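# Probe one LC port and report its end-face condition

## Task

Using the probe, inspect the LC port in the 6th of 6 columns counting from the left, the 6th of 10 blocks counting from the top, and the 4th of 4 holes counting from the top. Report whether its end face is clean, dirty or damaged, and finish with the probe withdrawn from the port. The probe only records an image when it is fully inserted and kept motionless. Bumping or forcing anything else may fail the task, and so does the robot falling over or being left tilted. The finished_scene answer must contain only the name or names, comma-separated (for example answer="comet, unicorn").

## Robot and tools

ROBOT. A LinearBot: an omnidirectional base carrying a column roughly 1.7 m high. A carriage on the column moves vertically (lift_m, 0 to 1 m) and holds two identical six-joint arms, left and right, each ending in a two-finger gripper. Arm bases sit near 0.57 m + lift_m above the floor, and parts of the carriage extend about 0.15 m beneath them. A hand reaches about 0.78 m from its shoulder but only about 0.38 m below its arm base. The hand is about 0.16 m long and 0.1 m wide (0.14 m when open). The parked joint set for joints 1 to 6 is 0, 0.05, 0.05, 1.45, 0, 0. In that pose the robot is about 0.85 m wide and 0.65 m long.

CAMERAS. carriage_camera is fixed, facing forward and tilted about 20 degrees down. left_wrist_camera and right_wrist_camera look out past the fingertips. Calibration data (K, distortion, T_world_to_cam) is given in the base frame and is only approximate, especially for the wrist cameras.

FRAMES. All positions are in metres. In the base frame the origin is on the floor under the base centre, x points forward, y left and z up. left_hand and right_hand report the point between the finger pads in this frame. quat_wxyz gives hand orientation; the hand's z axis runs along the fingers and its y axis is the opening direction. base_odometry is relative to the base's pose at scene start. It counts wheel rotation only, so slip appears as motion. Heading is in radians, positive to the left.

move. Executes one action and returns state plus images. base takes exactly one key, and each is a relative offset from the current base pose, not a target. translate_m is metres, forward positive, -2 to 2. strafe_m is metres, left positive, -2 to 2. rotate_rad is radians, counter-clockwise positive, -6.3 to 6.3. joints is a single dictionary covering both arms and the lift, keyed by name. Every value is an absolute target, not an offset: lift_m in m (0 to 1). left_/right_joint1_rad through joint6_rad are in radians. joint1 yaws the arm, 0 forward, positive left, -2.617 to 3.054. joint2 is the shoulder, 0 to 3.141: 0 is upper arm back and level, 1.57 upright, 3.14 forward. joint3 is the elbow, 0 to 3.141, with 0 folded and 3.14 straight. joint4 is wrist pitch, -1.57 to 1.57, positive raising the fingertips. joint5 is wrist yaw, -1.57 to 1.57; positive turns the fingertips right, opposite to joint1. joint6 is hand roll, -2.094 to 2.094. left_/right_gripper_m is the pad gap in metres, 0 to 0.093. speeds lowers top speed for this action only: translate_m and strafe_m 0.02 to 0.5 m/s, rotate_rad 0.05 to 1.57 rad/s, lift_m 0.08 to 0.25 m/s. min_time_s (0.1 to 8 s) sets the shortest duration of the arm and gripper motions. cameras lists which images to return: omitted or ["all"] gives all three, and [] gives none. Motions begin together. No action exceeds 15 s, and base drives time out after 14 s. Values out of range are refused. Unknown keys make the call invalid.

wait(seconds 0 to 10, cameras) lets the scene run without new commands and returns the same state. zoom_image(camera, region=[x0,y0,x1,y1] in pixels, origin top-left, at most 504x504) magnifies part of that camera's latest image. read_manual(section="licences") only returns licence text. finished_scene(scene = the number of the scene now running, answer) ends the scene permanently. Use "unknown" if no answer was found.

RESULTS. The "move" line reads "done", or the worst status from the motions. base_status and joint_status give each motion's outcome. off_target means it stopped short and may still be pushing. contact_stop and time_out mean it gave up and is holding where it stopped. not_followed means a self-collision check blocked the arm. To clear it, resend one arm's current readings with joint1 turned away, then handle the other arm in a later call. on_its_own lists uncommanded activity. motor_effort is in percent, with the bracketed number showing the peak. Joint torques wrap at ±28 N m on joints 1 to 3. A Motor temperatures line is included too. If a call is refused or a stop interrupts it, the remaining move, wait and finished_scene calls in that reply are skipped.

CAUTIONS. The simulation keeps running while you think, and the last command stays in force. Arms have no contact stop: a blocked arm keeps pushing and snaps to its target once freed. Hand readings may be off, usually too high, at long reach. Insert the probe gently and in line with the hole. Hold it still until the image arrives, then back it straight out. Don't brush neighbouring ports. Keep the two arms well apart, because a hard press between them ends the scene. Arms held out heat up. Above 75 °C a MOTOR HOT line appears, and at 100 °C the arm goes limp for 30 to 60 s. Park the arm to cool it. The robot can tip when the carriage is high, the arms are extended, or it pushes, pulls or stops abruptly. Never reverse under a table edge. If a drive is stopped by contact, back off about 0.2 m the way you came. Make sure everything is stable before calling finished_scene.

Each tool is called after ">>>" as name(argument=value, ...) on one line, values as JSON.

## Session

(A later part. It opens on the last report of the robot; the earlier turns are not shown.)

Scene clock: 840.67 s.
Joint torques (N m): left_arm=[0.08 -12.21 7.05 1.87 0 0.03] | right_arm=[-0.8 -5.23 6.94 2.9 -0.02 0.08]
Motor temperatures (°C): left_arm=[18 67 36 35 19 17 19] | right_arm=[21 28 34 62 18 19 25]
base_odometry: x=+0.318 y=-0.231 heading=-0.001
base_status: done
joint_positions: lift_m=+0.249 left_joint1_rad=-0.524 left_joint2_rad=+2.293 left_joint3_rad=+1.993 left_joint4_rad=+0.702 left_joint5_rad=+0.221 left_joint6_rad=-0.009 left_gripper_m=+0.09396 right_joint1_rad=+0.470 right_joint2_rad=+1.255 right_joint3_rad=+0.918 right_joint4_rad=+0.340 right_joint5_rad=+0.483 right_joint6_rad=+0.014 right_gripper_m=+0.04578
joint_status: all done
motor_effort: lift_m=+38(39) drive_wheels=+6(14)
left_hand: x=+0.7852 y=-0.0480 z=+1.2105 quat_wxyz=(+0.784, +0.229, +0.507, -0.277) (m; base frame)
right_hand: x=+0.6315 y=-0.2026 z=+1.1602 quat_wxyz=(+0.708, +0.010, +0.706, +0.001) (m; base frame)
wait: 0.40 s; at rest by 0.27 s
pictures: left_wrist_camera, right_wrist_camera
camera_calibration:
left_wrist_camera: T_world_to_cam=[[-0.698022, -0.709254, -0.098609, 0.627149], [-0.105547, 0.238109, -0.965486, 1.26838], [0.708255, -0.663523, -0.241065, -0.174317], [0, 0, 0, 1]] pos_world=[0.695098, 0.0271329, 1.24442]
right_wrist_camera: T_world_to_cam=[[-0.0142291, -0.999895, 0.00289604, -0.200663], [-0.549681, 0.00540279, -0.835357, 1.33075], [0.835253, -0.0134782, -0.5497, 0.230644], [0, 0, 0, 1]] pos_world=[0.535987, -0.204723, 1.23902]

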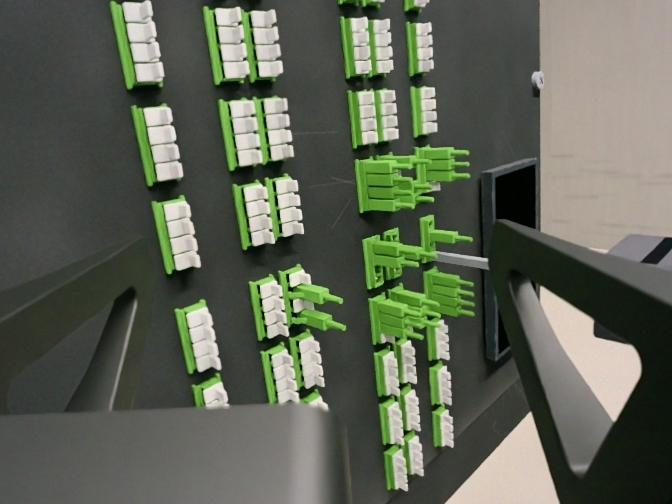

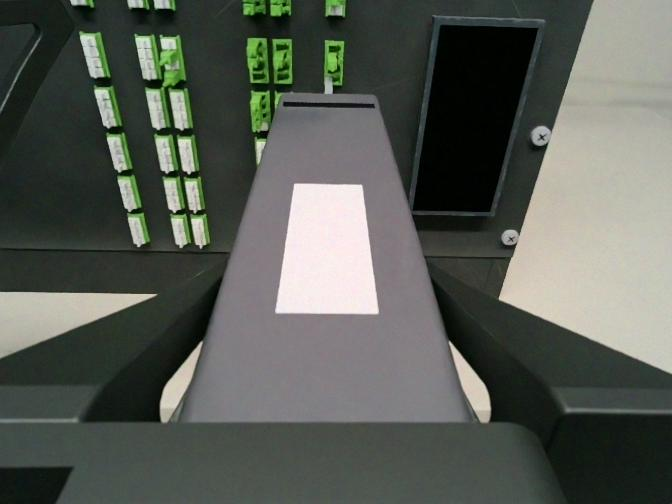

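>>> move(base={"translate_m": -0.06}, joints={"right_joint5_rad": 0.498}, speeds={"translate_m": 0.08}, cameras=[])

>>> move(base={"translate_m": 0.058}, joints={"right_joint5_rad": 0.489}, speeds={"translate_m": 0.08}, cameras=[])

>>> wait(seconds=0.4, cameras=["left_wrist_camera", "right_wrist_camera"])

>>> zoom_image(camera="right_wrist_camera", region=[314, 60, 344, 90])

>>> zoom_image(camera="left_wrist_camera", region=[400, 228, 450, 278])

Scene clock: 855.70 s.
Joint torques (N m): left_arm=[0.35 -11.99 7.06 1.93 -0.01 0.03] | right_arm=[-0.96 -5.18 6.91 2.86 0.12 0.07]
Motor temperatures (°C): left_arm=[18 67 37 35 19 17 19] | right_arm=[21 28 34 62 18 19 25]
move: done
base_odometry: x=+0.258 y=-0.231 heading=-0.001
base_status: done
joint_positions: lift_m=+0.249 left_joint1_rad=-0.526 left_joint2_rad=+2.293 left_joint3_rad=+1.993 left_joint4_rad=+0.702 left_joint5_rad=+0.221 left_joint6_rad=-0.009 left_gripper_m=+0.09396 right_joint1_rad=+0.470 right_joint2_rad=+1.255 right_joint3_rad=+0.918 right_joint4_rad=+0.340 right_joint5_rad=+0.488 right_joint6_rad=+0.014 right_gripper_m=+0.04578
joint_status: all done
motor_effort: lift_m=+39(39) drive_wheels=+3(14)
left_hand: x=+0.7847 y=-0.0488 z=+1.2105 quat_wxyz=(+0.784, +0.229, +0.506, -0.278) (m; base frame)
right_hand: x=+0.6315 y=-0.2034 z=+1.1602 quat_wxyz=(+0.708, +0.012, +0.706, -0.001) (m; base frame)
pictures: none
No camera images: "cameras" was empty.

Scene clock: 857.03 s.
Joint torques (N m): left_arm=[0.03 -12.18 7.23 1.9 -0.01 0.03] | right_arm=[-0.88 -5.31 6.87 2.91 0.02 0.07]
Motor temperatures (°C): left_arm=[18 67 37 35 19 17 19] | right_arm=[21 28 34 62 18 19 25]
move: done
base_odometry: x=+0.316 y=-0.231 heading=+0.000
base_status: done
joint_positions: lift_m=+0.249 left_joint1_rad=-0.526 left_joint2_rad=+2.293 left_joint3_rad=+1.993 left_joint4_rad=+0.702 left_joint5_rad=+0.221 left_joint6_rad=-0.009 left_gripper_m=+0.09396 right_joint1_rad=+0.470 right_joint2_rad=+1.255 right_joint3_rad=+0.918 right_joint4_rad=+0.341 right_joint5_rad=+0.488 right_joint6_rad=+0.014 right_gripper_m=+0.04578
joint_status: all done
motor_effort: lift_m=+39(40) drive_wheels=-6(11)
left_hand: x=+0.7846 y=-0.0489 z=+1.2105 quat_wxyz=(+0.784, +0.229, +0.506, -0.278) (m; base frame)
right_hand: x=+0.6316 y=-0.2035 z=+1.1604 quat_wxyz=(+0.708, +0.012, +0.706, -0.001) (m; base frame)
pictures: none
No camera images: "cameras" was empty.

Scene clock: 857.43 s.
Joint torques (N m): left_arm=[0.13 -12.05 6.91 1.91 0 0.03] | right_arm=[-0.88 -5.3 7.05 2.89 0.03 0.08]
Motor temperatures (°C): left_arm=[18 67 37 35 19 17 19] | right_arm=[21 28 34 62 18 19 25]
base_odometry: x=+0.316 y=-0.231 heading=+0.000
base_status: done
joint_positions: lift_m=+0.249 left_joint1_rad=-0.526 left_joint2_rad=+2.293 left_joint3_rad=+1.993 left_joint4_rad=+0.702 left_joint5_rad=+0.221 left_joint6_rad=-0.009 left_gripper_m=+0.09396 right_joint1_rad=+0.470 right_joint2_rad=+1.255 right_joint3_rad=+0.918 right_joint4_rad=+0.341 right_joint5_rad=+0.488 right_joint6_rad=+0.014 right_gripper_m=+0.04578
joint_status: all done
motor_effort: lift_m=+39(40) drive_wheels=-6(11)
left_hand: x=+0.7846 y=-0.0489 z=+1.2105 quat_wxyz=(+0.784, +0.229, +0.506, -0.278) (m; base frame)
right_hand: x=+0.6316 y=-0.2035 z=+1.1604 quat_wxyz=(+0.708, +0.012, +0.706, -0.001) (m; base frame)
wait: 0.40 s; at rest by 0.27 s
pictures: left_wrist_camera, right_wrist_camera
camera_calibration:
left_wrist_camera: T_world_to_cam=[[-0.699327, -0.707952, -0.098722, 0.627312], [-0.105033, 0.238386, -0.965474, 1.26815], [0.707043, -0.664813, -0.241068, -0.173682], [0, 0, 0, 1]] pos_world=[0.694693, 0.0263325, 1.24442]
right_wrist_camera: T_world_to_cam=[[-0.0192175, -0.999812, 0.00252693, -0.198025], [-0.549095, 0.00844204, -0.835717, 1.33159], [0.835539, -0.0174479, -0.549154, 0.22906], [0, 0, 0, 1]] pos_world=[0.535973, -0.205233, 1.23912]

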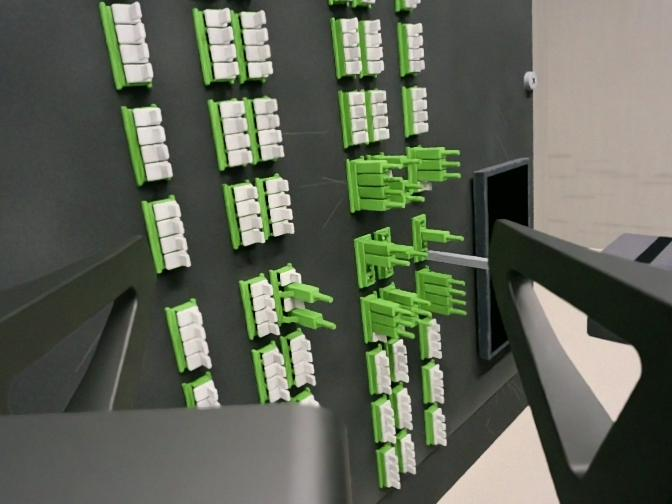

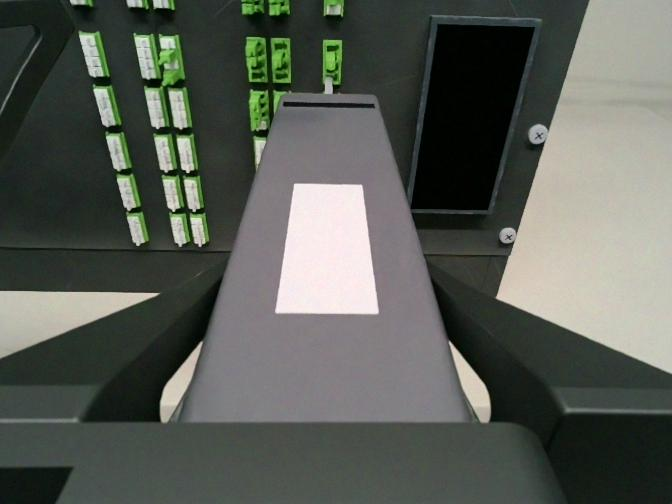

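Scaled by 16.800.

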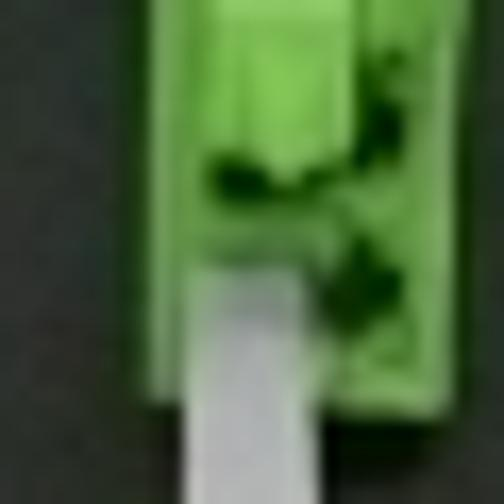

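Scaled by 10.080.

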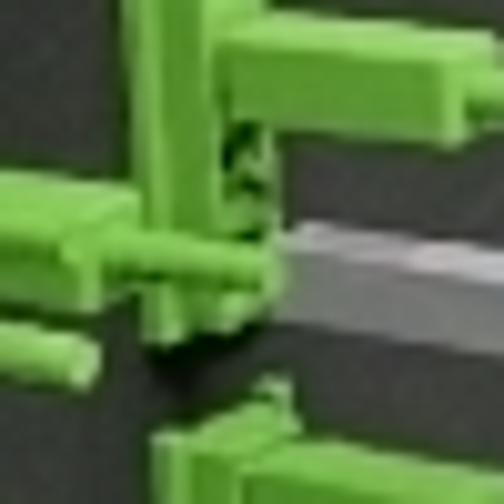

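>>> zoom_image(camera="right_wrist_camera", region=[320, 66, 342, 88])

>>> zoom_image(camera="left_wrist_camera", region=[410, 236, 440, 266])

Scaled by 22.909.

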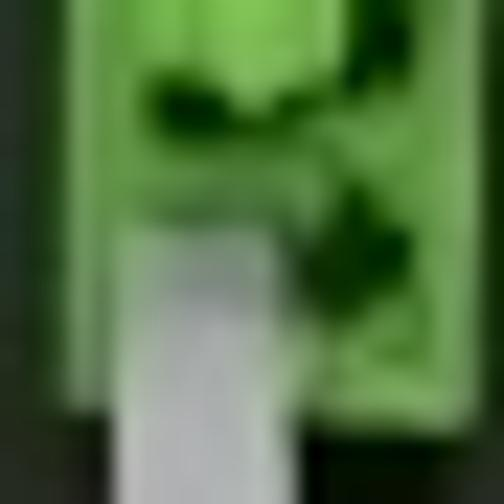

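Scaled by 16.800.

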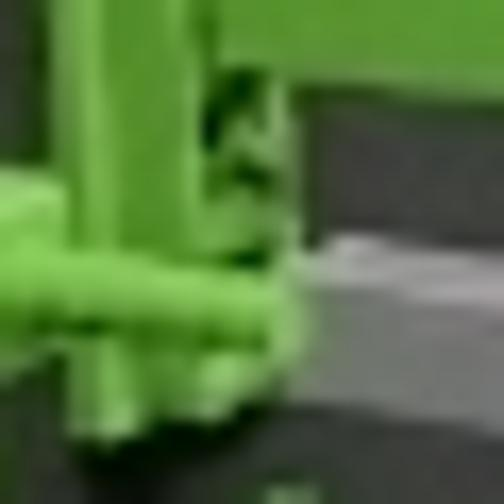

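>>> move(base={"translate_m": -0.06}, joints={"right_joint5_rad": 0.503}, speeds={"translate_m": 0.08}, cameras=[])

>>> move(base={"translate_m": 0.061}, joints={"right_joint5_rad": 0.494}, speeds={"translate_m": 0.08}, cameras=[])

>>> wait(seconds=0.4, cameras=["left_wrist_camera", "right_wrist_camera"])

>>> zoom_image(camera="right_wrist_camera", region=[318, 66, 342, 90])

>>> zoom_image(camera="left_wrist_camera", region=[405, 236, 445, 276])

Scene clock: 889.77 s.
Joint torques (N m): left_arm=[0.24 -11.84 7.08 1.84 0 0.03] | right_arm=[-0.79 -5.29 6.91 2.92 0.12 0.08]
Motor temperatures (°C): left_arm=[18 68 37 36 19 17 19] | right_arm=[21 29 34 62 18 19 25]
move: done
base_odometry: x=+0.256 y=-0.231 heading=+0.000
base_status: done
joint_positions: lift_m=+0.249 left_joint1_rad=-0.526 left_joint2_rad=+2.293 left_joint3_rad=+1.993 left_joint4_rad=+0.702 left_joint5_rad=+0.221 left_joint6_rad=-0.009 left_gripper_m=+0.09396 right_joint1_rad=+0.470 right_joint2_rad=+1.255 right_joint3_rad=+0.918 right_joint4_rad=+0.341 right_joint5_rad=+0.493 right_joint6_rad=+0.014 right_gripper_m=+0.04578
joint_status: all done
motor_effort: lift_m=+37(41) drive_wheels=+2(13)
left_hand: x=+0.7848 y=-0.0487 z=+1.2105 quat_wxyz=(+0.784, +0.229, +0.506, -0.278) (m; base frame)
right_hand: x=+0.6315 y=-0.2044 z=+1.1603 quat_wxyz=(+0.708, +0.014, +0.706, -0.003) (m; base frame)
pictures: none
No camera images: "cameras" was empty.

Scene clock: 891.23 s.
Joint torques (N m): left_arm=[0.14 -12.21 7.05 1.91 0 0.03] | right_arm=[-0.87 -5.16 6.95 2.87 0.03 0.08]
Motor temperatures (°C): left_arm=[18 68 37 36 19 17 19] | right_arm=[21 29 34 62 18 19 25]
move: done
base_odometry: x=+0.317 y=-0.231 heading=+0.001
base_status: done
joint_positions: lift_m=+0.249 left_joint1_rad=-0.526 left_joint2_rad=+2.293 left_joint3_rad=+1.993 left_joint4_rad=+0.702 left_joint5_rad=+0.221 left_joint6_rad=-0.009 left_gripper_m=+0.09396 right_joint1_rad=+0.470 right_joint2_rad=+1.255 right_joint3_rad=+0.918 right_joint4_rad=+0.341 right_joint5_rad=+0.493 right_joint6_rad=+0.014 right_gripper_m=+0.04578
joint_status: all done
motor_effort: lift_m=+39(40) drive_wheels=-6(11)
left_hand: x=+0.7848 y=-0.0487 z=+1.2105 quat_wxyz=(+0.784, +0.229, +0.506, -0.278) (m; base frame)
right_hand: x=+0.6315 y=-0.2044 z=+1.1604 quat_wxyz=(+0.708, +0.014, +0.706, -0.003) (m; base frame)
pictures: none
No camera images: "cameras" was empty.

Scene clock: 891.63 s.
Joint torques (N m): left_arm=[0.16 -12.05 6.98 1.91 0 0.02] | right_arm=[-0.9 -5.23 7.02 2.94 0.03 0.08]
Motor temperatures (°C): left_arm=[18 68 37 36 19 17 19] | right_arm=[21 29 34 62 18 19 25]
base_odometry: x=+0.317 y=-0.231 heading=+0.001
base_status: done
joint_positions: lift_m=+0.249 left_joint1_rad=-0.526 left_joint2_rad=+2.293 left_joint3_rad=+1.993 left_joint4_rad=+0.702 left_joint5_rad=+0.221 left_joint6_rad=-0.009 left_gripper_m=+0.09396 right_joint1_rad=+0.470 right_joint2_rad=+1.255 right_joint3_rad=+0.918 right_joint4_rad=+0.341 right_joint5_rad=+0.493 right_joint6_rad=+0.014 right_gripper_m=+0.04578
joint_status: all done
motor_effort: lift_m=+37(40) drive_wheels=-6(11)
left_hand: x=+0.7848 y=-0.0487 z=+1.2105 quat_wxyz=(+0.784, +0.229, +0.506, -0.278) (m; base frame)
right_hand: x=+0.6315 y=-0.2044 z=+1.1604 quat_wxyz=(+0.708, +0.014, +0.706, -0.003) (m; base frame)
wait: 0.40 s; at rest by 0.27 s
pictures: left_wrist_camera, right_wrist_camera
camera_calibration:
left_wrist_camera: T_world_to_cam=[[-0.699063, -0.70822, -0.098672, 0.627285], [-0.105165, 0.238319, -0.965476, 1.26821], [0.707285, -0.664551, -0.24108, -0.173779], [0, 0, 0, 1]] pos_world=[0.694794, 0.0265326, 1.24442]
right_wrist_camera: T_world_to_cam=[[-0.0241282, -0.999706, 0.00247744, -0.195722], [-0.54907, 0.011181, -0.835701, 1.33206], [0.835428, -0.0215243, -0.549178, 0.228398], [0, 0, 0, 1]] pos_world=[0.53586, -0.205642, 1.23912]

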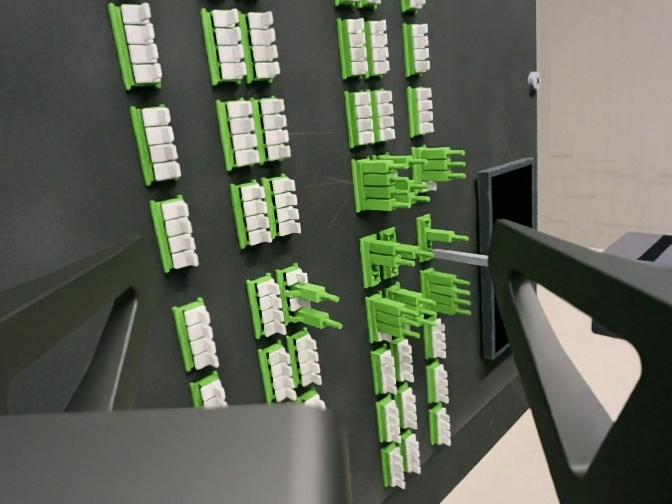

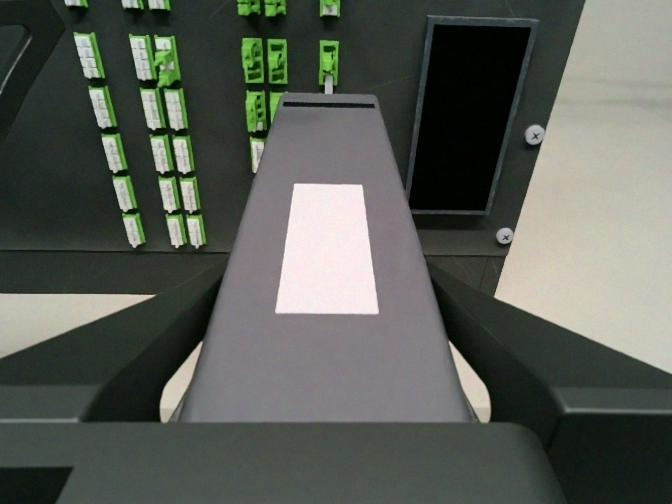

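Scaled by 21.000.

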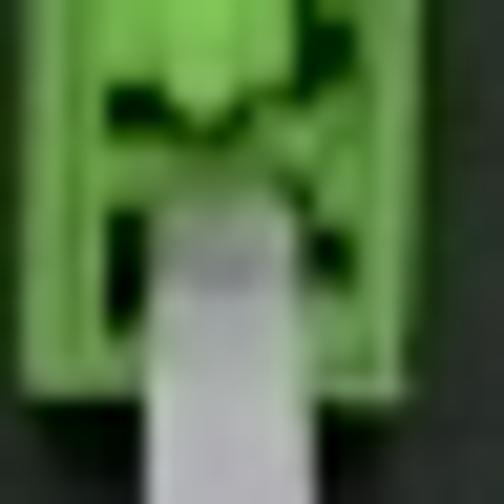

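Scaled by 12.600.

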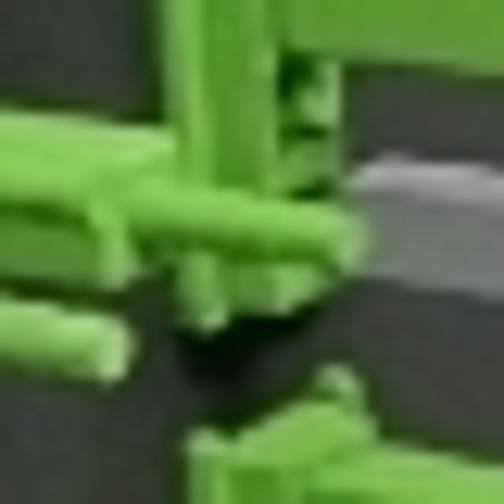

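>>> move(joints={"right_joint5_rad": 0.4815}, min_time_s=0.4, cameras=[])

>>> move(base={"translate_m": 0.003}, joints={"right_joint5_rad": 0.49}, speeds={"translate_m": 0.08}, cameras=[])

>>> wait(seconds=0.4, cameras=["left_wrist_camera", "right_wrist_camera"])

>>> zoom_image(camera="right_wrist_camera", region=[318, 66, 342, 90])

>>> zoom_image(camera="left_wrist_camera", region=[405, 236, 445, 276])

Scene clock: 916.53 s.
Joint torques (N m): left_arm=[0.14 -12.01 7.08 1.91 0 0.03] | right_arm=[-0.9 -5.3 6.9 2.91 -0.1 0.08]
Motor temperatures (°C): left_arm=[18 69 37 36 19 17 19] | right_arm=[21 29 34 62 18 19 25]
move: done
base_odometry: x=+0.317 y=-0.231 heading=+0.001
base_status: not commanded
joint_positions: lift_m=+0.249 left_joint1_rad=-0.526 left_joint2_rad=+2.293 left_joint3_rad=+1.993 left_joint4_rad=+0.702 left_joint5_rad=+0.221 left_joint6_rad=-0.009 left_gripper_m=+0.09396 right_joint1_rad=+0.470 right_joint2_rad=+1.255 right_joint3_rad=+0.918 right_joint4_rad=+0.341 right_joint5_rad=+0.492 right_joint6_rad=+0.014 right_gripper_m=+0.04578
joint_status: all done
motor_effort: lift_m=+36(40) drive_wheels=-6(6)
left_hand: x=+0.7848 y=-0.0487 z=+1.2105 quat_wxyz=(+0.784, +0.229, +0.506, -0.278) (m; base frame)
right_hand: x=+0.6315 y=-0.2043 z=+1.1604 quat_wxyz=(+0.708, +0.014, +0.706, -0.002) (m; base frame)
pictures: none
No camera images: "cameras" was empty.

Scene clock: 917.10 s.
Joint torques (N m): left_arm=[0.13 -12.07 7.35 1.9 -0.01 0.03] | right_arm=[-1.06 -4.94 6.91 2.93 -0.04 0.08]
Motor temperatures (°C): left_arm=[18 69 37 36 19 17 19] | right_arm=[21 29 34 62 18 19 25]
move: done
base_odometry: x=+0.320 y=-0.230 heading=+0.001
base_status: done
joint_positions: lift_m=+0.249 left_joint1_rad=-0.526 left_joint2_rad=+2.294 left_joint3_rad=+1.993 left_joint4_rad=+0.703 left_joint5_rad=+0.221 left_joint6_rad=-0.009 left_gripper_m=+0.09396 right_joint1_rad=+0.471 right_joint2_rad=+1.252 right_joint3_rad=+0.918 right_joint4_rad=+0.339 right_joint5_rad=+0.496 right_joint6_rad=+0.014 right_gripper_m=+0.04578
joint_status: all done
motor_effort: lift_m=+39(39) drive_wheels=+5(14)
left_hand: x=+0.7848 y=-0.0487 z=+1.2104 quat_wxyz=(+0.784, +0.229, +0.506, -0.278) (m; base frame)
right_hand: x=+0.6307 y=-0.2046 z=+1.1612 quat_wxyz=(+0.709, +0.015, +0.705, -0.003) (m; base frame)
pictures: none
No camera images: "cameras" was empty.

Scene clock: 917.50 s.
Joint torques (N m): left_arm=[0.14 -12.12 7.1 1.91 -0.01 0.03] | right_arm=[-1.02 -5.01 6.9 2.92 -0.06 0.08]
Motor temperatures (°C): left_arm=[18 69 37 36 19 17 19] | right_arm=[21 29 34 62 18 19 25]
base_odometry: x=+0.320 y=-0.230 heading=+0.001
base_status: done
joint_positions: lift_m=+0.249 left_joint1_rad=-0.526 left_joint2_rad=+2.294 left_joint3_rad=+1.993 left_joint4_rad=+0.703 left_joint5_rad=+0.221 left_joint6_rad=-0.009 left_gripper_m=+0.09396 right_joint1_rad=+0.471 right_joint2_rad=+1.252 right_joint3_rad=+0.918 right_joint4_rad=+0.339 right_joint5_rad=+0.496 right_joint6_rad=+0.014 right_gripper_m=+0.04578
joint_status: all done
motor_effort: lift_m=+37(39) drive_wheels=+5(14)
left_hand: x=+0.7848 y=-0.0487 z=+1.2104 quat_wxyz=(+0.784, +0.229, +0.506, -0.278) (m; base frame)
right_hand: x=+0.6307 y=-0.2046 z=+1.1612 quat_wxyz=(+0.709, +0.015, +0.705, -0.003) (m; base frame)
wait: 0.40 s; at rest by 0.27 s
pictures: left_wrist_camera, right_wrist_camera
camera_calibration:
left_wrist_camera: T_world_to_cam=[[-0.699063, -0.70822, -0.098672, 0.627345], [-0.105165, 0.238319, -0.965476, 1.26812], [0.707285, -0.664551, -0.24108, -0.173874], [0, 0, 0, 1]] pos_world=[0.694894, 0.0265326, 1.24432]
right_wrist_camera: T_world_to_cam=[[-0.0260353, -0.999659, 0.00189247, -0.193996], [-0.548218, 0.0126948, -0.836239, 1.33267], [0.83593, -0.0228092, -0.548361, 0.227995], [0, 0, 0, 1]] pos_world=[0.534953, -0.205647, 1.23982]

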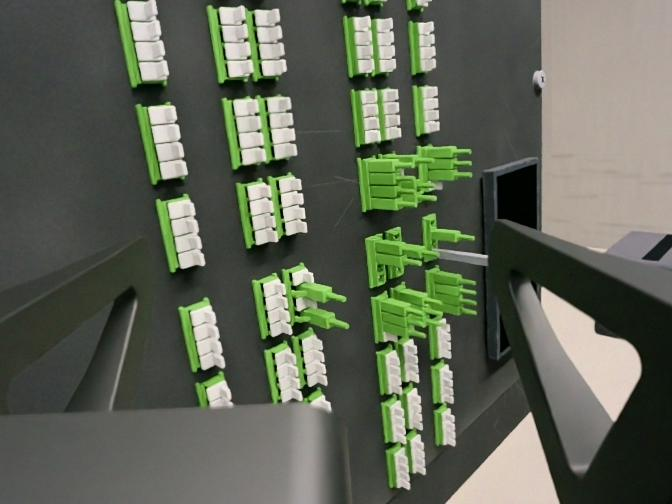

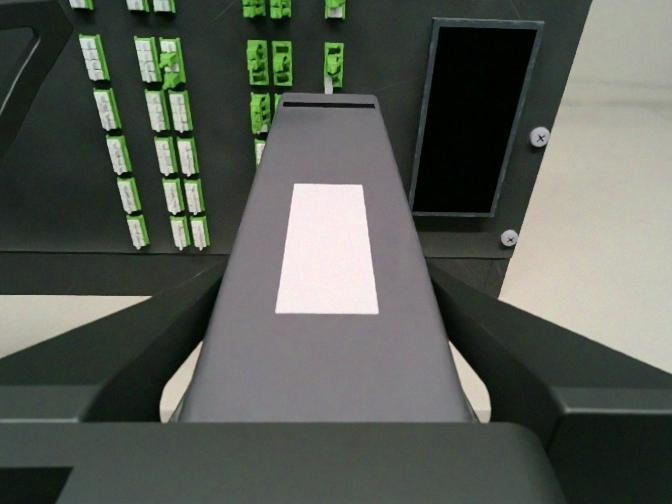

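Scaled by 21.000.

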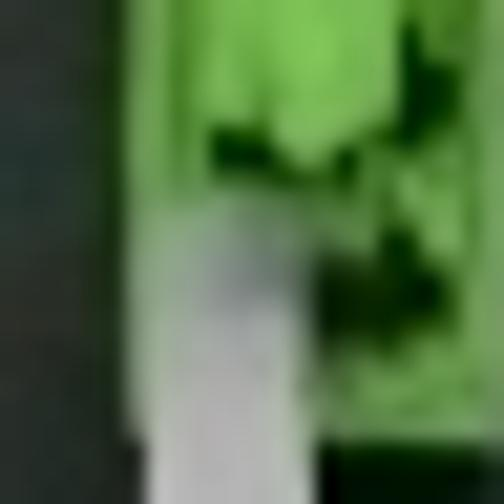

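Scaled by 12.600.

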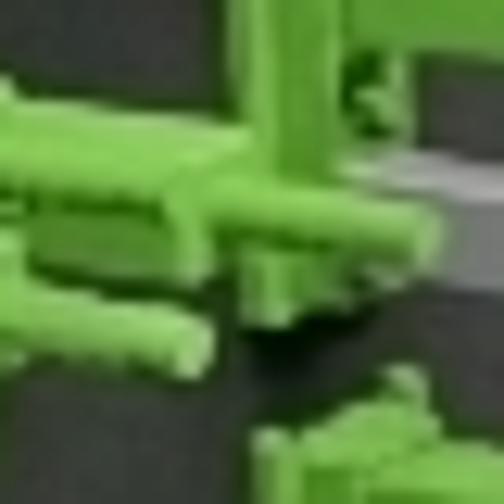

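>>> move(base={"translate_m": -0.06}, speeds={"translate_m": 0.08}, cameras=[])

>>> wait(seconds=0.6, cameras=["right_wrist_camera"])

Scene clock: 941.50 s.
Joint torques (N m): left_arm=[0.17 -12.12 7.27 1.86 0 0.03] | right_arm=[-0.92 -5.07 6.89 2.94 -0.05 0.07]
Motor temperatures (°C): left_arm=[18 68 37 36 19 17 19] | right_arm=[21 28 34 62 18 19 25]
move: done
base_odometry: x=+0.260 y=-0.230 heading=+0.001
base_status: done
joint_positions: lift_m=+0.249 left_joint1_rad=-0.526 left_joint2_rad=+2.294 left_joint3_rad=+1.993 left_joint4_rad=+0.703 left_joint5_rad=+0.221 left_joint6_rad=-0.009 left_gripper_m=+0.09396 right_joint1_rad=+0.470 right_joint2_rad=+1.252 right_joint3_rad=+0.918 right_joint4_rad=+0.340 right_joint5_rad=+0.495 right_joint6_rad=+0.014 right_gripper_m=+0.04578
joint_status: not commanded
motor_effort: lift_m=+39(40) drive_wheels=+2(12)
left_hand: x=+0.7846 y=-0.0491 z=+1.2104 quat_wxyz=(+0.783, +0.229, +0.506, -0.278) (m; base frame)
right_hand: x=+0.6308 y=-0.2049 z=+1.1612 quat_wxyz=(+0.709, +0.015, +0.705, -0.003) (m; base frame)
pictures: none
No camera images: "cameras" was empty.

Scene clock: 942.10 s.
Joint torques (N m): left_arm=[0.2 -12.04 6.99 1.91 0 0.03] | right_arm=[-0.95 -5 6.9 2.91 -0.05 0.08]
Motor temperatures (°C): left_arm=[18 68 37 36 19 17 19] | right_arm=[21 28 34 62 18 19 25]
base_odometry: x=+0.260 y=-0.230 heading=+0.001
base_status: done
joint_positions: lift_m=+0.249 left_joint1_rad=-0.526 left_joint2_rad=+2.294 left_joint3_rad=+1.993 left_joint4_rad=+0.703 left_joint5_rad=+0.221 left_joint6_rad=-0.009 left_gripper_m=+0.09396 right_joint1_rad=+0.470 right_joint2_rad=+1.252 right_joint3_rad=+0.918 right_joint4_rad=+0.340 right_joint5_rad=+0.495 right_joint6_rad=+0.014 right_gripper_m=+0.04578
joint_status: not commanded
motor_effort: lift_m=+37(40) drive_wheels=+2(12)
left_hand: x=+0.7846 y=-0.0491 z=+1.2104 quat_wxyz=(+0.783, +0.229, +0.506, -0.278) (m; base frame)
right_hand: x=+0.6308 y=-0.2049 z=+1.1612 quat_wxyz=(+0.709, +0.015, +0.705, -0.003) (m; base frame)
wait: 0.60 s; at rest by 0.27 s
pictures: right_wrist_camera
camera_calibration:
right_wrist_camera: T_world_to_cam=[[-0.0260596, -0.999659, 0.00166085, -0.193994], [-0.54791, 0.0128935, -0.836438, 1.33285], [0.836131, -0.0227072, -0.548059, 0.227444], [0, 0, 0, 1]] pos_world=[0.535052, -0.205948, 1.23982]

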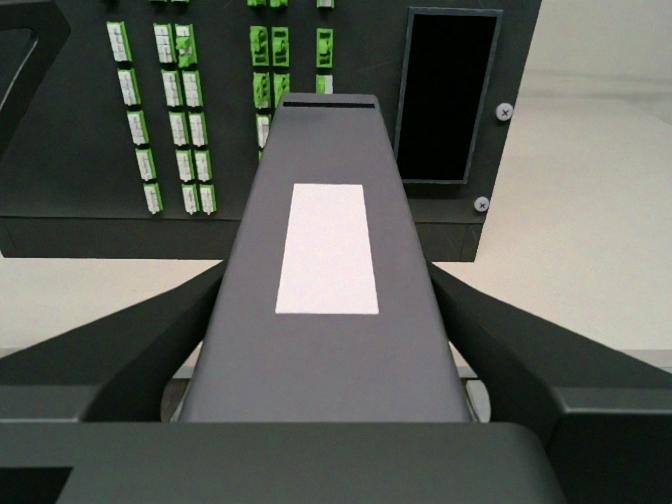

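>>> zoom_image(camera="right_wrist_camera", region=[306, 40, 354, 88])

Scaled by 10.500.

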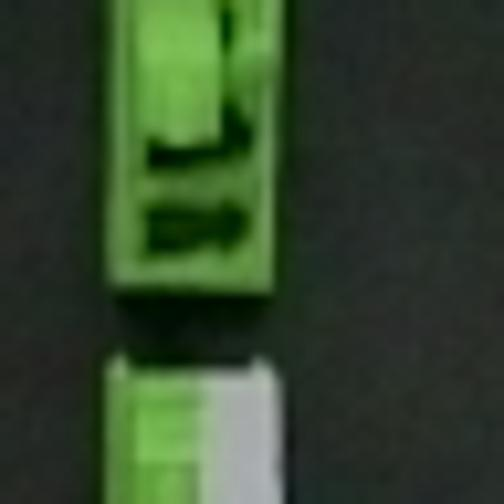

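>>> move(joints={"right_joint5_rad": 0.5105}, cameras=[])

>>> move(base={"translate_m": 0.0575}, joints={"right_joint5_rad": 0.5005}, speeds={"translate_m": 0.08}, cameras=[])

>>> wait(seconds=0.6, cameras=["right_wrist_camera"])

>>> zoom_image(camera="right_wrist_camera", region=[318, 66, 342, 90])

Scene clock: 958.53 s.
Joint torques (N m): left_arm=[0.21 -12.04 7.08 1.91 0 0.03] | right_arm=[-0.96 -5.03 6.93 2.92 0.16 0.08]
Motor temperatures (°C): left_arm=[18 68 37 36 19 17 19] | right_arm=[21 27 34 62 18 19 25]
move: done
base_odometry: x=+0.260 y=-0.230 heading=+0.001
base_status: not commanded
joint_positions: lift_m=+0.249 left_joint1_rad=-0.526 left_joint2_rad=+2.294 left_joint3_rad=+1.993 left_joint4_rad=+0.703 left_joint5_rad=+0.221 left_joint6_rad=-0.009 left_gripper_m=+0.09396 right_joint1_rad=+0.470 right_joint2_rad=+1.252 right_joint3_rad=+0.918 right_joint4_rad=+0.340 right_joint5_rad=+0.498 right_joint6_rad=+0.014 right_gripper_m=+0.04578
joint_status: all done
motor_effort: lift_m=+37(39) drive_wheels=+2(2)
left_hand: x=+0.7846 y=-0.0491 z=+1.2104 quat_wxyz=(+0.783, +0.229, +0.506, -0.278) (m; base frame)
right_hand: x=+0.6308 y=-0.2054 z=+1.1612 quat_wxyz=(+0.709, +0.016, +0.705, -0.004) (m; base frame)
pictures: none
No camera images: "cameras" was empty.

Scene clock: 959.97 s.
Joint torques (N m): left_arm=[0.16 -11.88 6.89 1.93 -0.01 0.02] | right_arm=[-0.95 -4.9 6.93 2.92 0.04 0.08]
Motor temperatures (°C): left_arm=[18 68 37 36 19 17 19] | right_arm=[21 27 34 62 18 19 25]
move: done
base_odometry: x=+0.318 y=-0.230 heading=+0.002
base_status: done
joint_positions: lift_m=+0.249 left_joint1_rad=-0.526 left_joint2_rad=+2.294 left_joint3_rad=+1.993 left_joint4_rad=+0.703 left_joint5_rad=+0.221 left_joint6_rad=-0.009 left_gripper_m=+0.09396 right_joint1_rad=+0.470 right_joint2_rad=+1.252 right_joint3_rad=+0.918 right_joint4_rad=+0.340 right_joint5_rad=+0.498 right_joint6_rad=+0.014 right_gripper_m=+0.04578
joint_status: all done
motor_effort: lift_m=+39(40) drive_wheels=-6(11)
left_hand: x=+0.7848 y=-0.0487 z=+1.2104 quat_wxyz=(+0.784, +0.229, +0.506, -0.278) (m; base frame)
right_hand: x=+0.6309 y=-0.2055 z=+1.1612 quat_wxyz=(+0.709, +0.016, +0.705, -0.004) (m; base frame)
pictures: none
No camera images: "cameras" was empty.

Scene clock: 960.57 s.
Joint torques (N m): left_arm=[0.16 -11.96 7.05 1.9 -0.01 0.03] | right_arm=[-0.91 -5.07 6.94 2.94 0.04 0.08]
Motor temperatures (°C): left_arm=[18 68 37 36 19 17 19] | right_arm=[21 27 34 62 18 19 25]
base_odometry: x=+0.318 y=-0.230 heading=+0.002
base_status: done
joint_positions: lift_m=+0.249 left_joint1_rad=-0.526 left_joint2_rad=+2.294 left_joint3_rad=+1.993 left_joint4_rad=+0.703 left_joint5_rad=+0.221 left_joint6_rad=-0.009 left_gripper_m=+0.09396 right_joint1_rad=+0.470 right_joint2_rad=+1.252 right_joint3_rad=+0.918 right_joint4_rad=+0.340 right_joint5_rad=+0.498 right_joint6_rad=+0.014 right_gripper_m=+0.04578
joint_status: all done
motor_effort: lift_m=+37(40) drive_wheels=-6(11)
left_hand: x=+0.7848 y=-0.0487 z=+1.2104 quat_wxyz=(+0.784, +0.229, +0.506, -0.278) (m; base frame)
right_hand: x=+0.6309 y=-0.2055 z=+1.1612 quat_wxyz=(+0.709, +0.016, +0.705, -0.004) (m; base frame)
wait: 0.60 s; at rest by 0.27 s
pictures: right_wrist_camera
camera_calibration:
right_wrist_camera: T_world_to_cam=[[-0.0294717, -0.999564, 0.00171353, -0.192517], [-0.547856, 0.0147194, -0.836443, 1.33326], [0.836053, -0.0255902, -0.548051, 0.226798], [0, 0, 0, 1]] pos_world=[0.535143, -0.206254, 1.23982]

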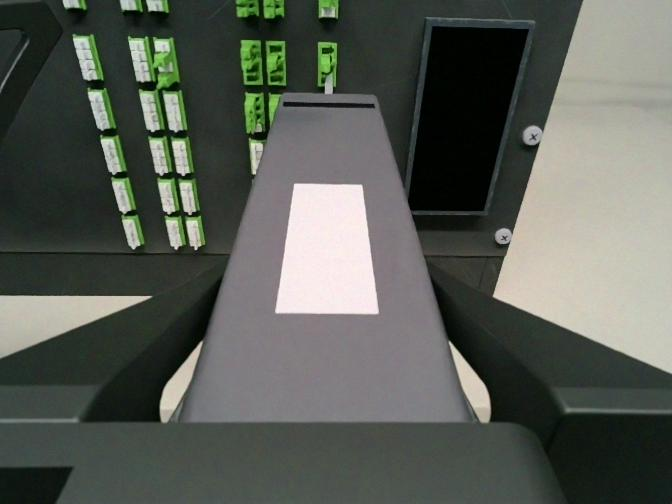

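Scaled by 21.000.

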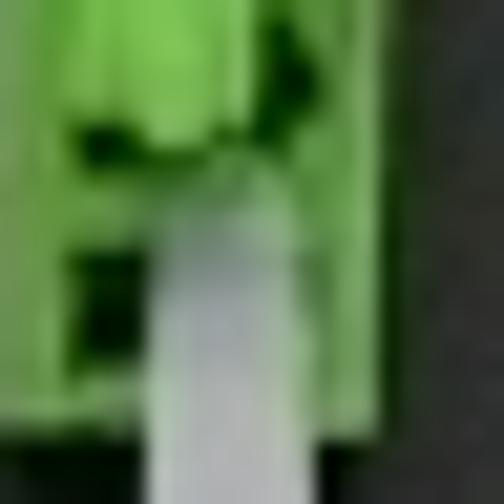

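>>> move(joints={"lift_m": 0.2473, "right_joint5_rad": 0.480}, cameras=[])

>>> move(joints={"right_joint5_rad": 0.490}, cameras=[])

>>> wait(seconds=0.5, cameras=["right_wrist_camera", "left_wrist_camera"])

>>> zoom_image(camera="right_wrist_camera", region=[318, 66, 342, 90])

>>> zoom_image(camera="left_wrist_camera", region=[400, 228, 450, 278])

Scene clock: 1045.37 s.
Joint torques (N m): left_arm=[0.2 -12 7.12 1.87 0 0.03] | right_arm=[-0.84 -5.04 6.93 2.9 -0.11 0.08]
Motor temperatures (°C): left_arm=[18 70 38 36 19 17 19] | right_arm=[21 27 34 62 18 19 25]
move: done
base_odometry: x=+0.318 y=-0.230 heading=+0.002
base_status: not commanded
joint_positions: lift_m=+0.247 left_joint1_rad=-0.526 left_joint2_rad=+2.294 left_joint3_rad=+1.993 left_joint4_rad=+0.703 left_joint5_rad=+0.221 left_joint6_rad=-0.009 left_gripper_m=+0.09396 right_joint1_rad=+0.470 right_joint2_rad=+1.252 right_joint3_rad=+0.918 right_joint4_rad=+0.340 right_joint5_rad=+0.492 right_joint6_rad=+0.014 right_gripper_m=+0.04578
joint_status: all done
motor_effort: lift_m=+33(34) drive_wheels=+6(6)
left_hand: x=+0.7848 y=-0.0487 z=+1.2094 quat_wxyz=(+0.784, +0.229, +0.506, -0.278) (m; base frame)
right_hand: x=+0.6309 y=-0.2044 z=+1.1603 quat_wxyz=(+0.709, +0.014, +0.705, -0.002) (m; base frame)
pictures: none
No camera images: "cameras" was empty.

Scene clock: 1045.67 s.
Joint torques (N m): left_arm=[0.16 -12.01 7.08 1.84 -0.01 0.03] | right_arm=[-0.87 -5.05 6.95 2.91 -0.01 0.08]
Motor temperatures (°C): left_arm=[18 70 38 36 19 17 19] | right_arm=[21 27 34 62 18 19 25]
move: done
base_odometry: x=+0.318 y=-0.230 heading=+0.002
base_status: not commanded
joint_positions: lift_m=+0.247 left_joint1_rad=-0.526 left_joint2_rad=+2.294 left_joint3_rad=+1.993 left_joint4_rad=+0.703 left_joint5_rad=+0.221 left_joint6_rad=-0.009 left_gripper_m=+0.09396 right_joint1_rad=+0.470 right_joint2_rad=+1.252 right_joint3_rad=+0.918 right_joint4_rad=+0.340 right_joint5_rad=+0.492 right_joint6_rad=+0.014 right_gripper_m=+0.04578
joint_status: all done
motor_effort: lift_m=+33(35) drive_wheels=-6(6)
left_hand: x=+0.7848 y=-0.0487 z=+1.2094 quat_wxyz=(+0.784, +0.229, +0.506, -0.278) (m; base frame)
right_hand: x=+0.6309 y=-0.2044 z=+1.1603 quat_wxyz=(+0.709, +0.014, +0.705, -0.002) (m; base frame)
pictures: none
No camera images: "cameras" was empty.

Scene clock: 1046.17 s.
Joint torques (N m): left_arm=[0.16 -12.14 7.06 1.91 -0.01 0.03] | right_arm=[-0.85 -5.01 6.9 2.92 -0.01 0.07]
Motor temperatures (°C): left_arm=[18 70 38 36 19 17 19] | right_arm=[21 27 34 62 18 19 25]
base_odometry: x=+0.318 y=-0.230 heading=+0.002
base_status: not commanded
joint_positions: lift_m=+0.247 left_joint1_rad=-0.526 left_joint2_rad=+2.294 left_joint3_rad=+1.993 left_joint4_rad=+0.703 left_joint5_rad=+0.221 left_joint6_rad=-0.009 left_gripper_m=+0.09396 right_joint1_rad=+0.470 right_joint2_rad=+1.252 right_joint3_rad=+0.918 right_joint4_rad=+0.340 right_joint5_rad=+0.492 right_joint6_rad=+0.014 right_gripper_m=+0.04578
joint_status: all done
motor_effort: lift_m=+33(35) drive_wheels=-6(6)
left_hand: x=+0.7848 y=-0.0487 z=+1.2094 quat_wxyz=(+0.784, +0.229, +0.506, -0.278) (m; base frame)
right_hand: x=+0.6309 y=-0.2044 z=+1.1603 quat_wxyz=(+0.709, +0.014, +0.705, -0.002) (m; base frame)
wait: 0.50 s; at rest by 0.27 s
pictures: left_wrist_camera, right_wrist_camera
camera_calibration:
left_wrist_camera: T_world_to_cam=[[-0.699042, -0.708231, -0.0987378, 0.627235], [-0.104827, 0.238082, -0.965571, 1.26694], [0.707355, -0.664624, -0.240671, -0.174624], [0, 0, 0, 1]] pos_world=[0.694794, 0.0265327, 1.24322]
right_wrist_camera: T_world_to_cam=[[-0.0230297, -0.999734, 0.00136606, -0.195159], [-0.547336, 0.0114648, -0.836835, 1.33199], [0.836596, -0.0200197, -0.547454, 0.226503], [0, 0, 0, 1]] pos_world=[0.535057, -0.205843, 1.23892]

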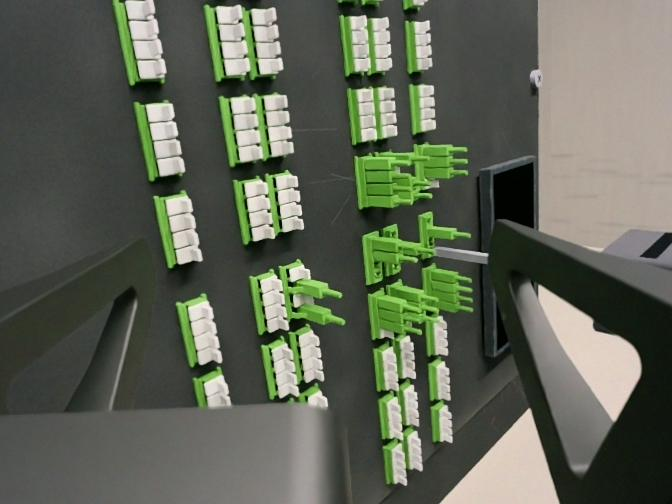

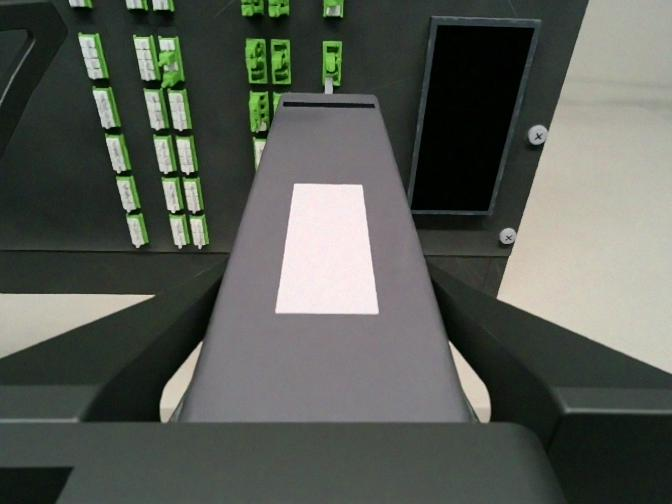

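Scaled by 21.000.

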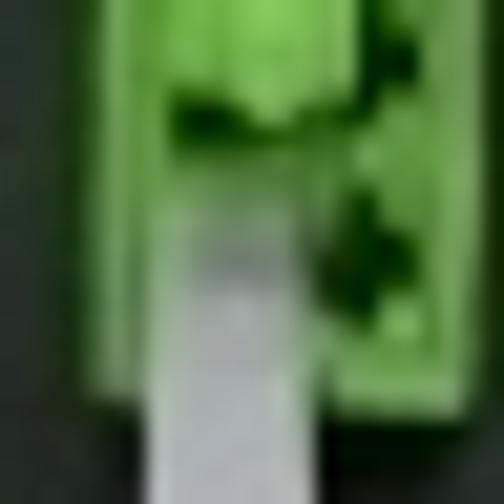

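Scaled by 10.080.

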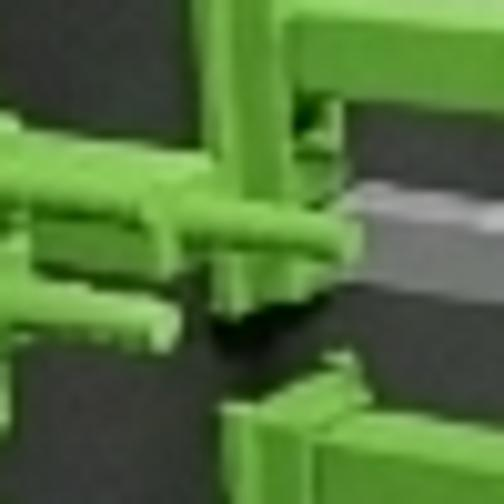

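>>> move(joints={"lift_m": 0.2464, "right_joint5_rad": 0.5065}, cameras=[])

>>> move(joints={"right_joint5_rad": 0.497}, cameras=[])

>>> wait(seconds=0.5, cameras=["right_wrist_camera", "left_wrist_camera"])

>>> zoom_image(camera="right_wrist_camera", region=[318, 66, 342, 90])

>>> zoom_image(camera="left_wrist_camera", region=[400, 228, 450, 278])

Scene clock: 1064.53 s.
Joint torques (N m): left_arm=[0.29 -12.11 7.2 1.95 -0.01 0.02] | right_arm=[-0.94 -5 6.89 2.89 0.14 0.08]
Motor temperatures (°C): left_arm=[18 70 38 36 19 17 19] | right_arm=[21 27 34 62 18 19 25]
move: done
base_odometry: x=+0.318 y=-0.230 heading=+0.002
base_status: not commanded
joint_positions: lift_m=+0.247 left_joint1_rad=-0.526 left_joint2_rad=+2.294 left_joint3_rad=+1.993 left_joint4_rad=+0.703 left_joint5_rad=+0.221 left_joint6_rad=-0.009 left_gripper_m=+0.09396 right_joint1_rad=+0.470 right_joint2_rad=+1.252 right_joint3_rad=+0.918 right_joint4_rad=+0.341 right_joint5_rad=+0.494 right_joint6_rad=+0.014 right_gripper_m=+0.04578
joint_status: all done
motor_effort: lift_m=+34(35) drive_wheels=+6(6)
left_hand: x=+0.7848 y=-0.0487 z=+1.2086 quat_wxyz=(+0.784, +0.229, +0.506, -0.278) (m; base frame)
right_hand: x=+0.6309 y=-0.2049 z=+1.1595 quat_wxyz=(+0.709, +0.015, +0.705, -0.003) (m; base frame)
pictures: none
No camera images: "cameras" was empty.

Scene clock: 1064.83 s.
Joint torques (N m): left_arm=[0.17 -12.18 7.02 1.92 0 0.03] | right_arm=[-0.94 -5.05 6.94 2.92 0.04 0.08]
Motor temperatures (°C): left_arm=[18 70 38 36 19 17 19] | right_arm=[21 27 34 62 18 19 25]
move: done
base_odometry: x=+0.318 y=-0.230 heading=+0.002
base_status: not commanded
joint_positions: lift_m=+0.247 left_joint1_rad=-0.526 left_joint2_rad=+2.294 left_joint3_rad=+1.993 left_joint4_rad=+0.703 left_joint5_rad=+0.221 left_joint6_rad=-0.009 left_gripper_m=+0.09396 right_joint1_rad=+0.470 right_joint2_rad=+1.252 right_joint3_rad=+0.918 right_joint4_rad=+0.341 right_joint5_rad=+0.494 right_joint6_rad=+0.014 right_gripper_m=+0.04578
joint_status: all done
motor_effort: lift_m=+32(35) drive_wheels=-6(6)
left_hand: x=+0.7848 y=-0.0487 z=+1.2086 quat_wxyz=(+0.784, +0.229, +0.506, -0.278) (m; base frame)
right_hand: x=+0.6309 y=-0.2049 z=+1.1595 quat_wxyz=(+0.709, +0.015, +0.705, -0.003) (m; base frame)
pictures: none
No camera images: "cameras" was empty.

Scene clock: 1065.33 s.
Joint torques (N m): left_arm=[0.17 -12.04 7.06 1.89 -0.01 0.03] | right_arm=[-0.91 -5.01 6.93 2.91 0.04 0.08]
Motor temperatures (°C): left_arm=[18 70 38 36 19 17 19] | right_arm=[21 27 34 62 18 19 25]
base_odometry: x=+0.318 y=-0.230 heading=+0.002
base_status: not commanded
joint_positions: lift_m=+0.247 left_joint1_rad=-0.526 left_joint2_rad=+2.294 left_joint3_rad=+1.993 left_joint4_rad=+0.703 left_joint5_rad=+0.221 left_joint6_rad=-0.009 left_gripper_m=+0.09396 right_joint1_rad=+0.470 right_joint2_rad=+1.252 right_joint3_rad=+0.918 right_joint4_rad=+0.341 right_joint5_rad=+0.494 right_joint6_rad=+0.014 right_gripper_m=+0.04578
joint_status: all done
motor_effort: lift_m=+34(35) drive_wheels=-6(6)
left_hand: x=+0.7848 y=-0.0487 z=+1.2086 quat_wxyz=(+0.784, +0.229, +0.506, -0.278) (m; base frame)
right_hand: x=+0.6309 y=-0.2049 z=+1.1595 quat_wxyz=(+0.709, +0.015, +0.705, -0.003) (m; base frame)
wait: 0.50 s; at rest by 0.27 s
pictures: left_wrist_camera, right_wrist_camera
camera_calibration:
left_wrist_camera: T_world_to_cam=[[-0.698985, -0.708266, -0.098886, 0.627301], [-0.104526, 0.237975, -0.965631, 1.26603], [0.707456, -0.664625, -0.240373, -0.175257], [0, 0, 0, 1]] pos_world=[0.694794, 0.0265328, 1.24242]
right_wrist_camera: T_world_to_cam=[[-0.0256616, -0.99967, 0.00114394, -0.193667], [-0.547005, 0.0130838, -0.837027, 1.33163], [0.836736, -0.0221052, -0.54716, 0.225144], [0, 0, 0, 1]] pos_world=[0.53505, -0.206049, 1.23802]

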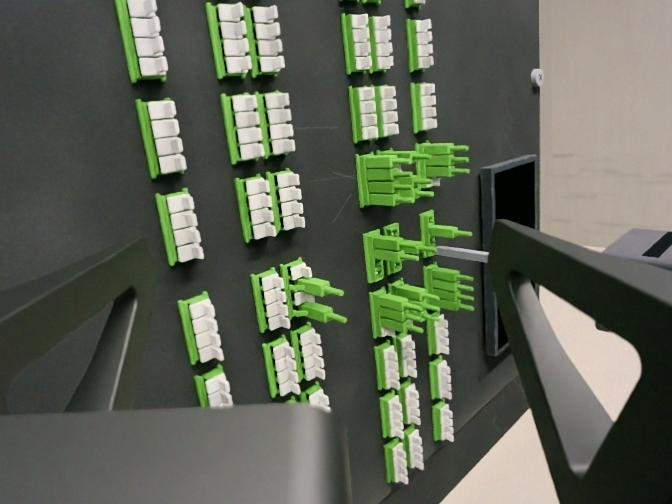

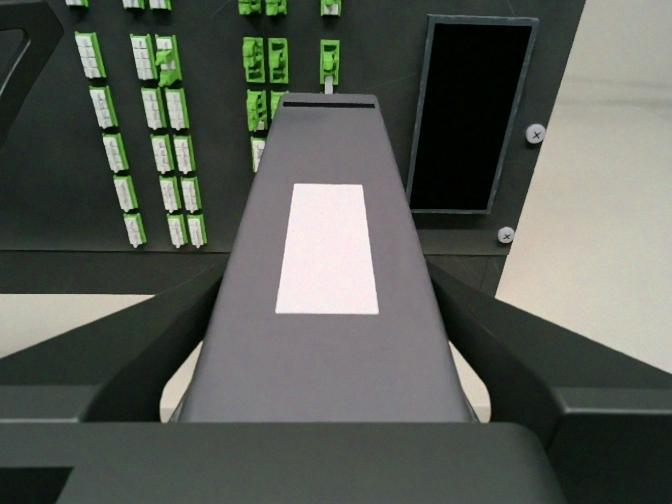

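Scaled by 21.000.

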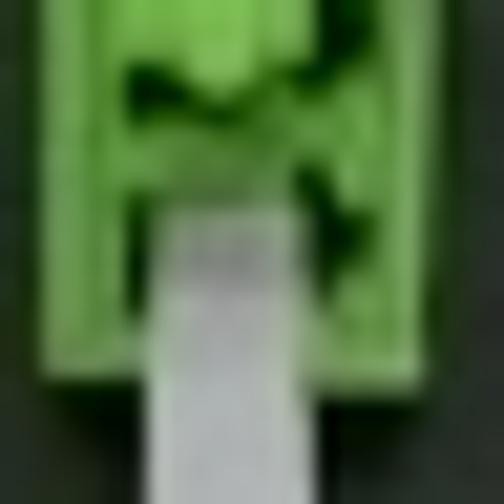

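Scaled by 10.080.

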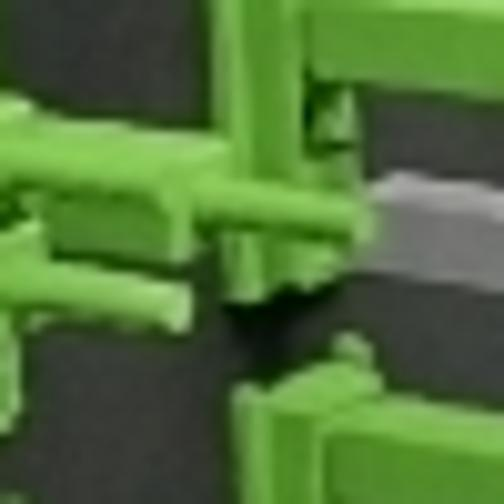

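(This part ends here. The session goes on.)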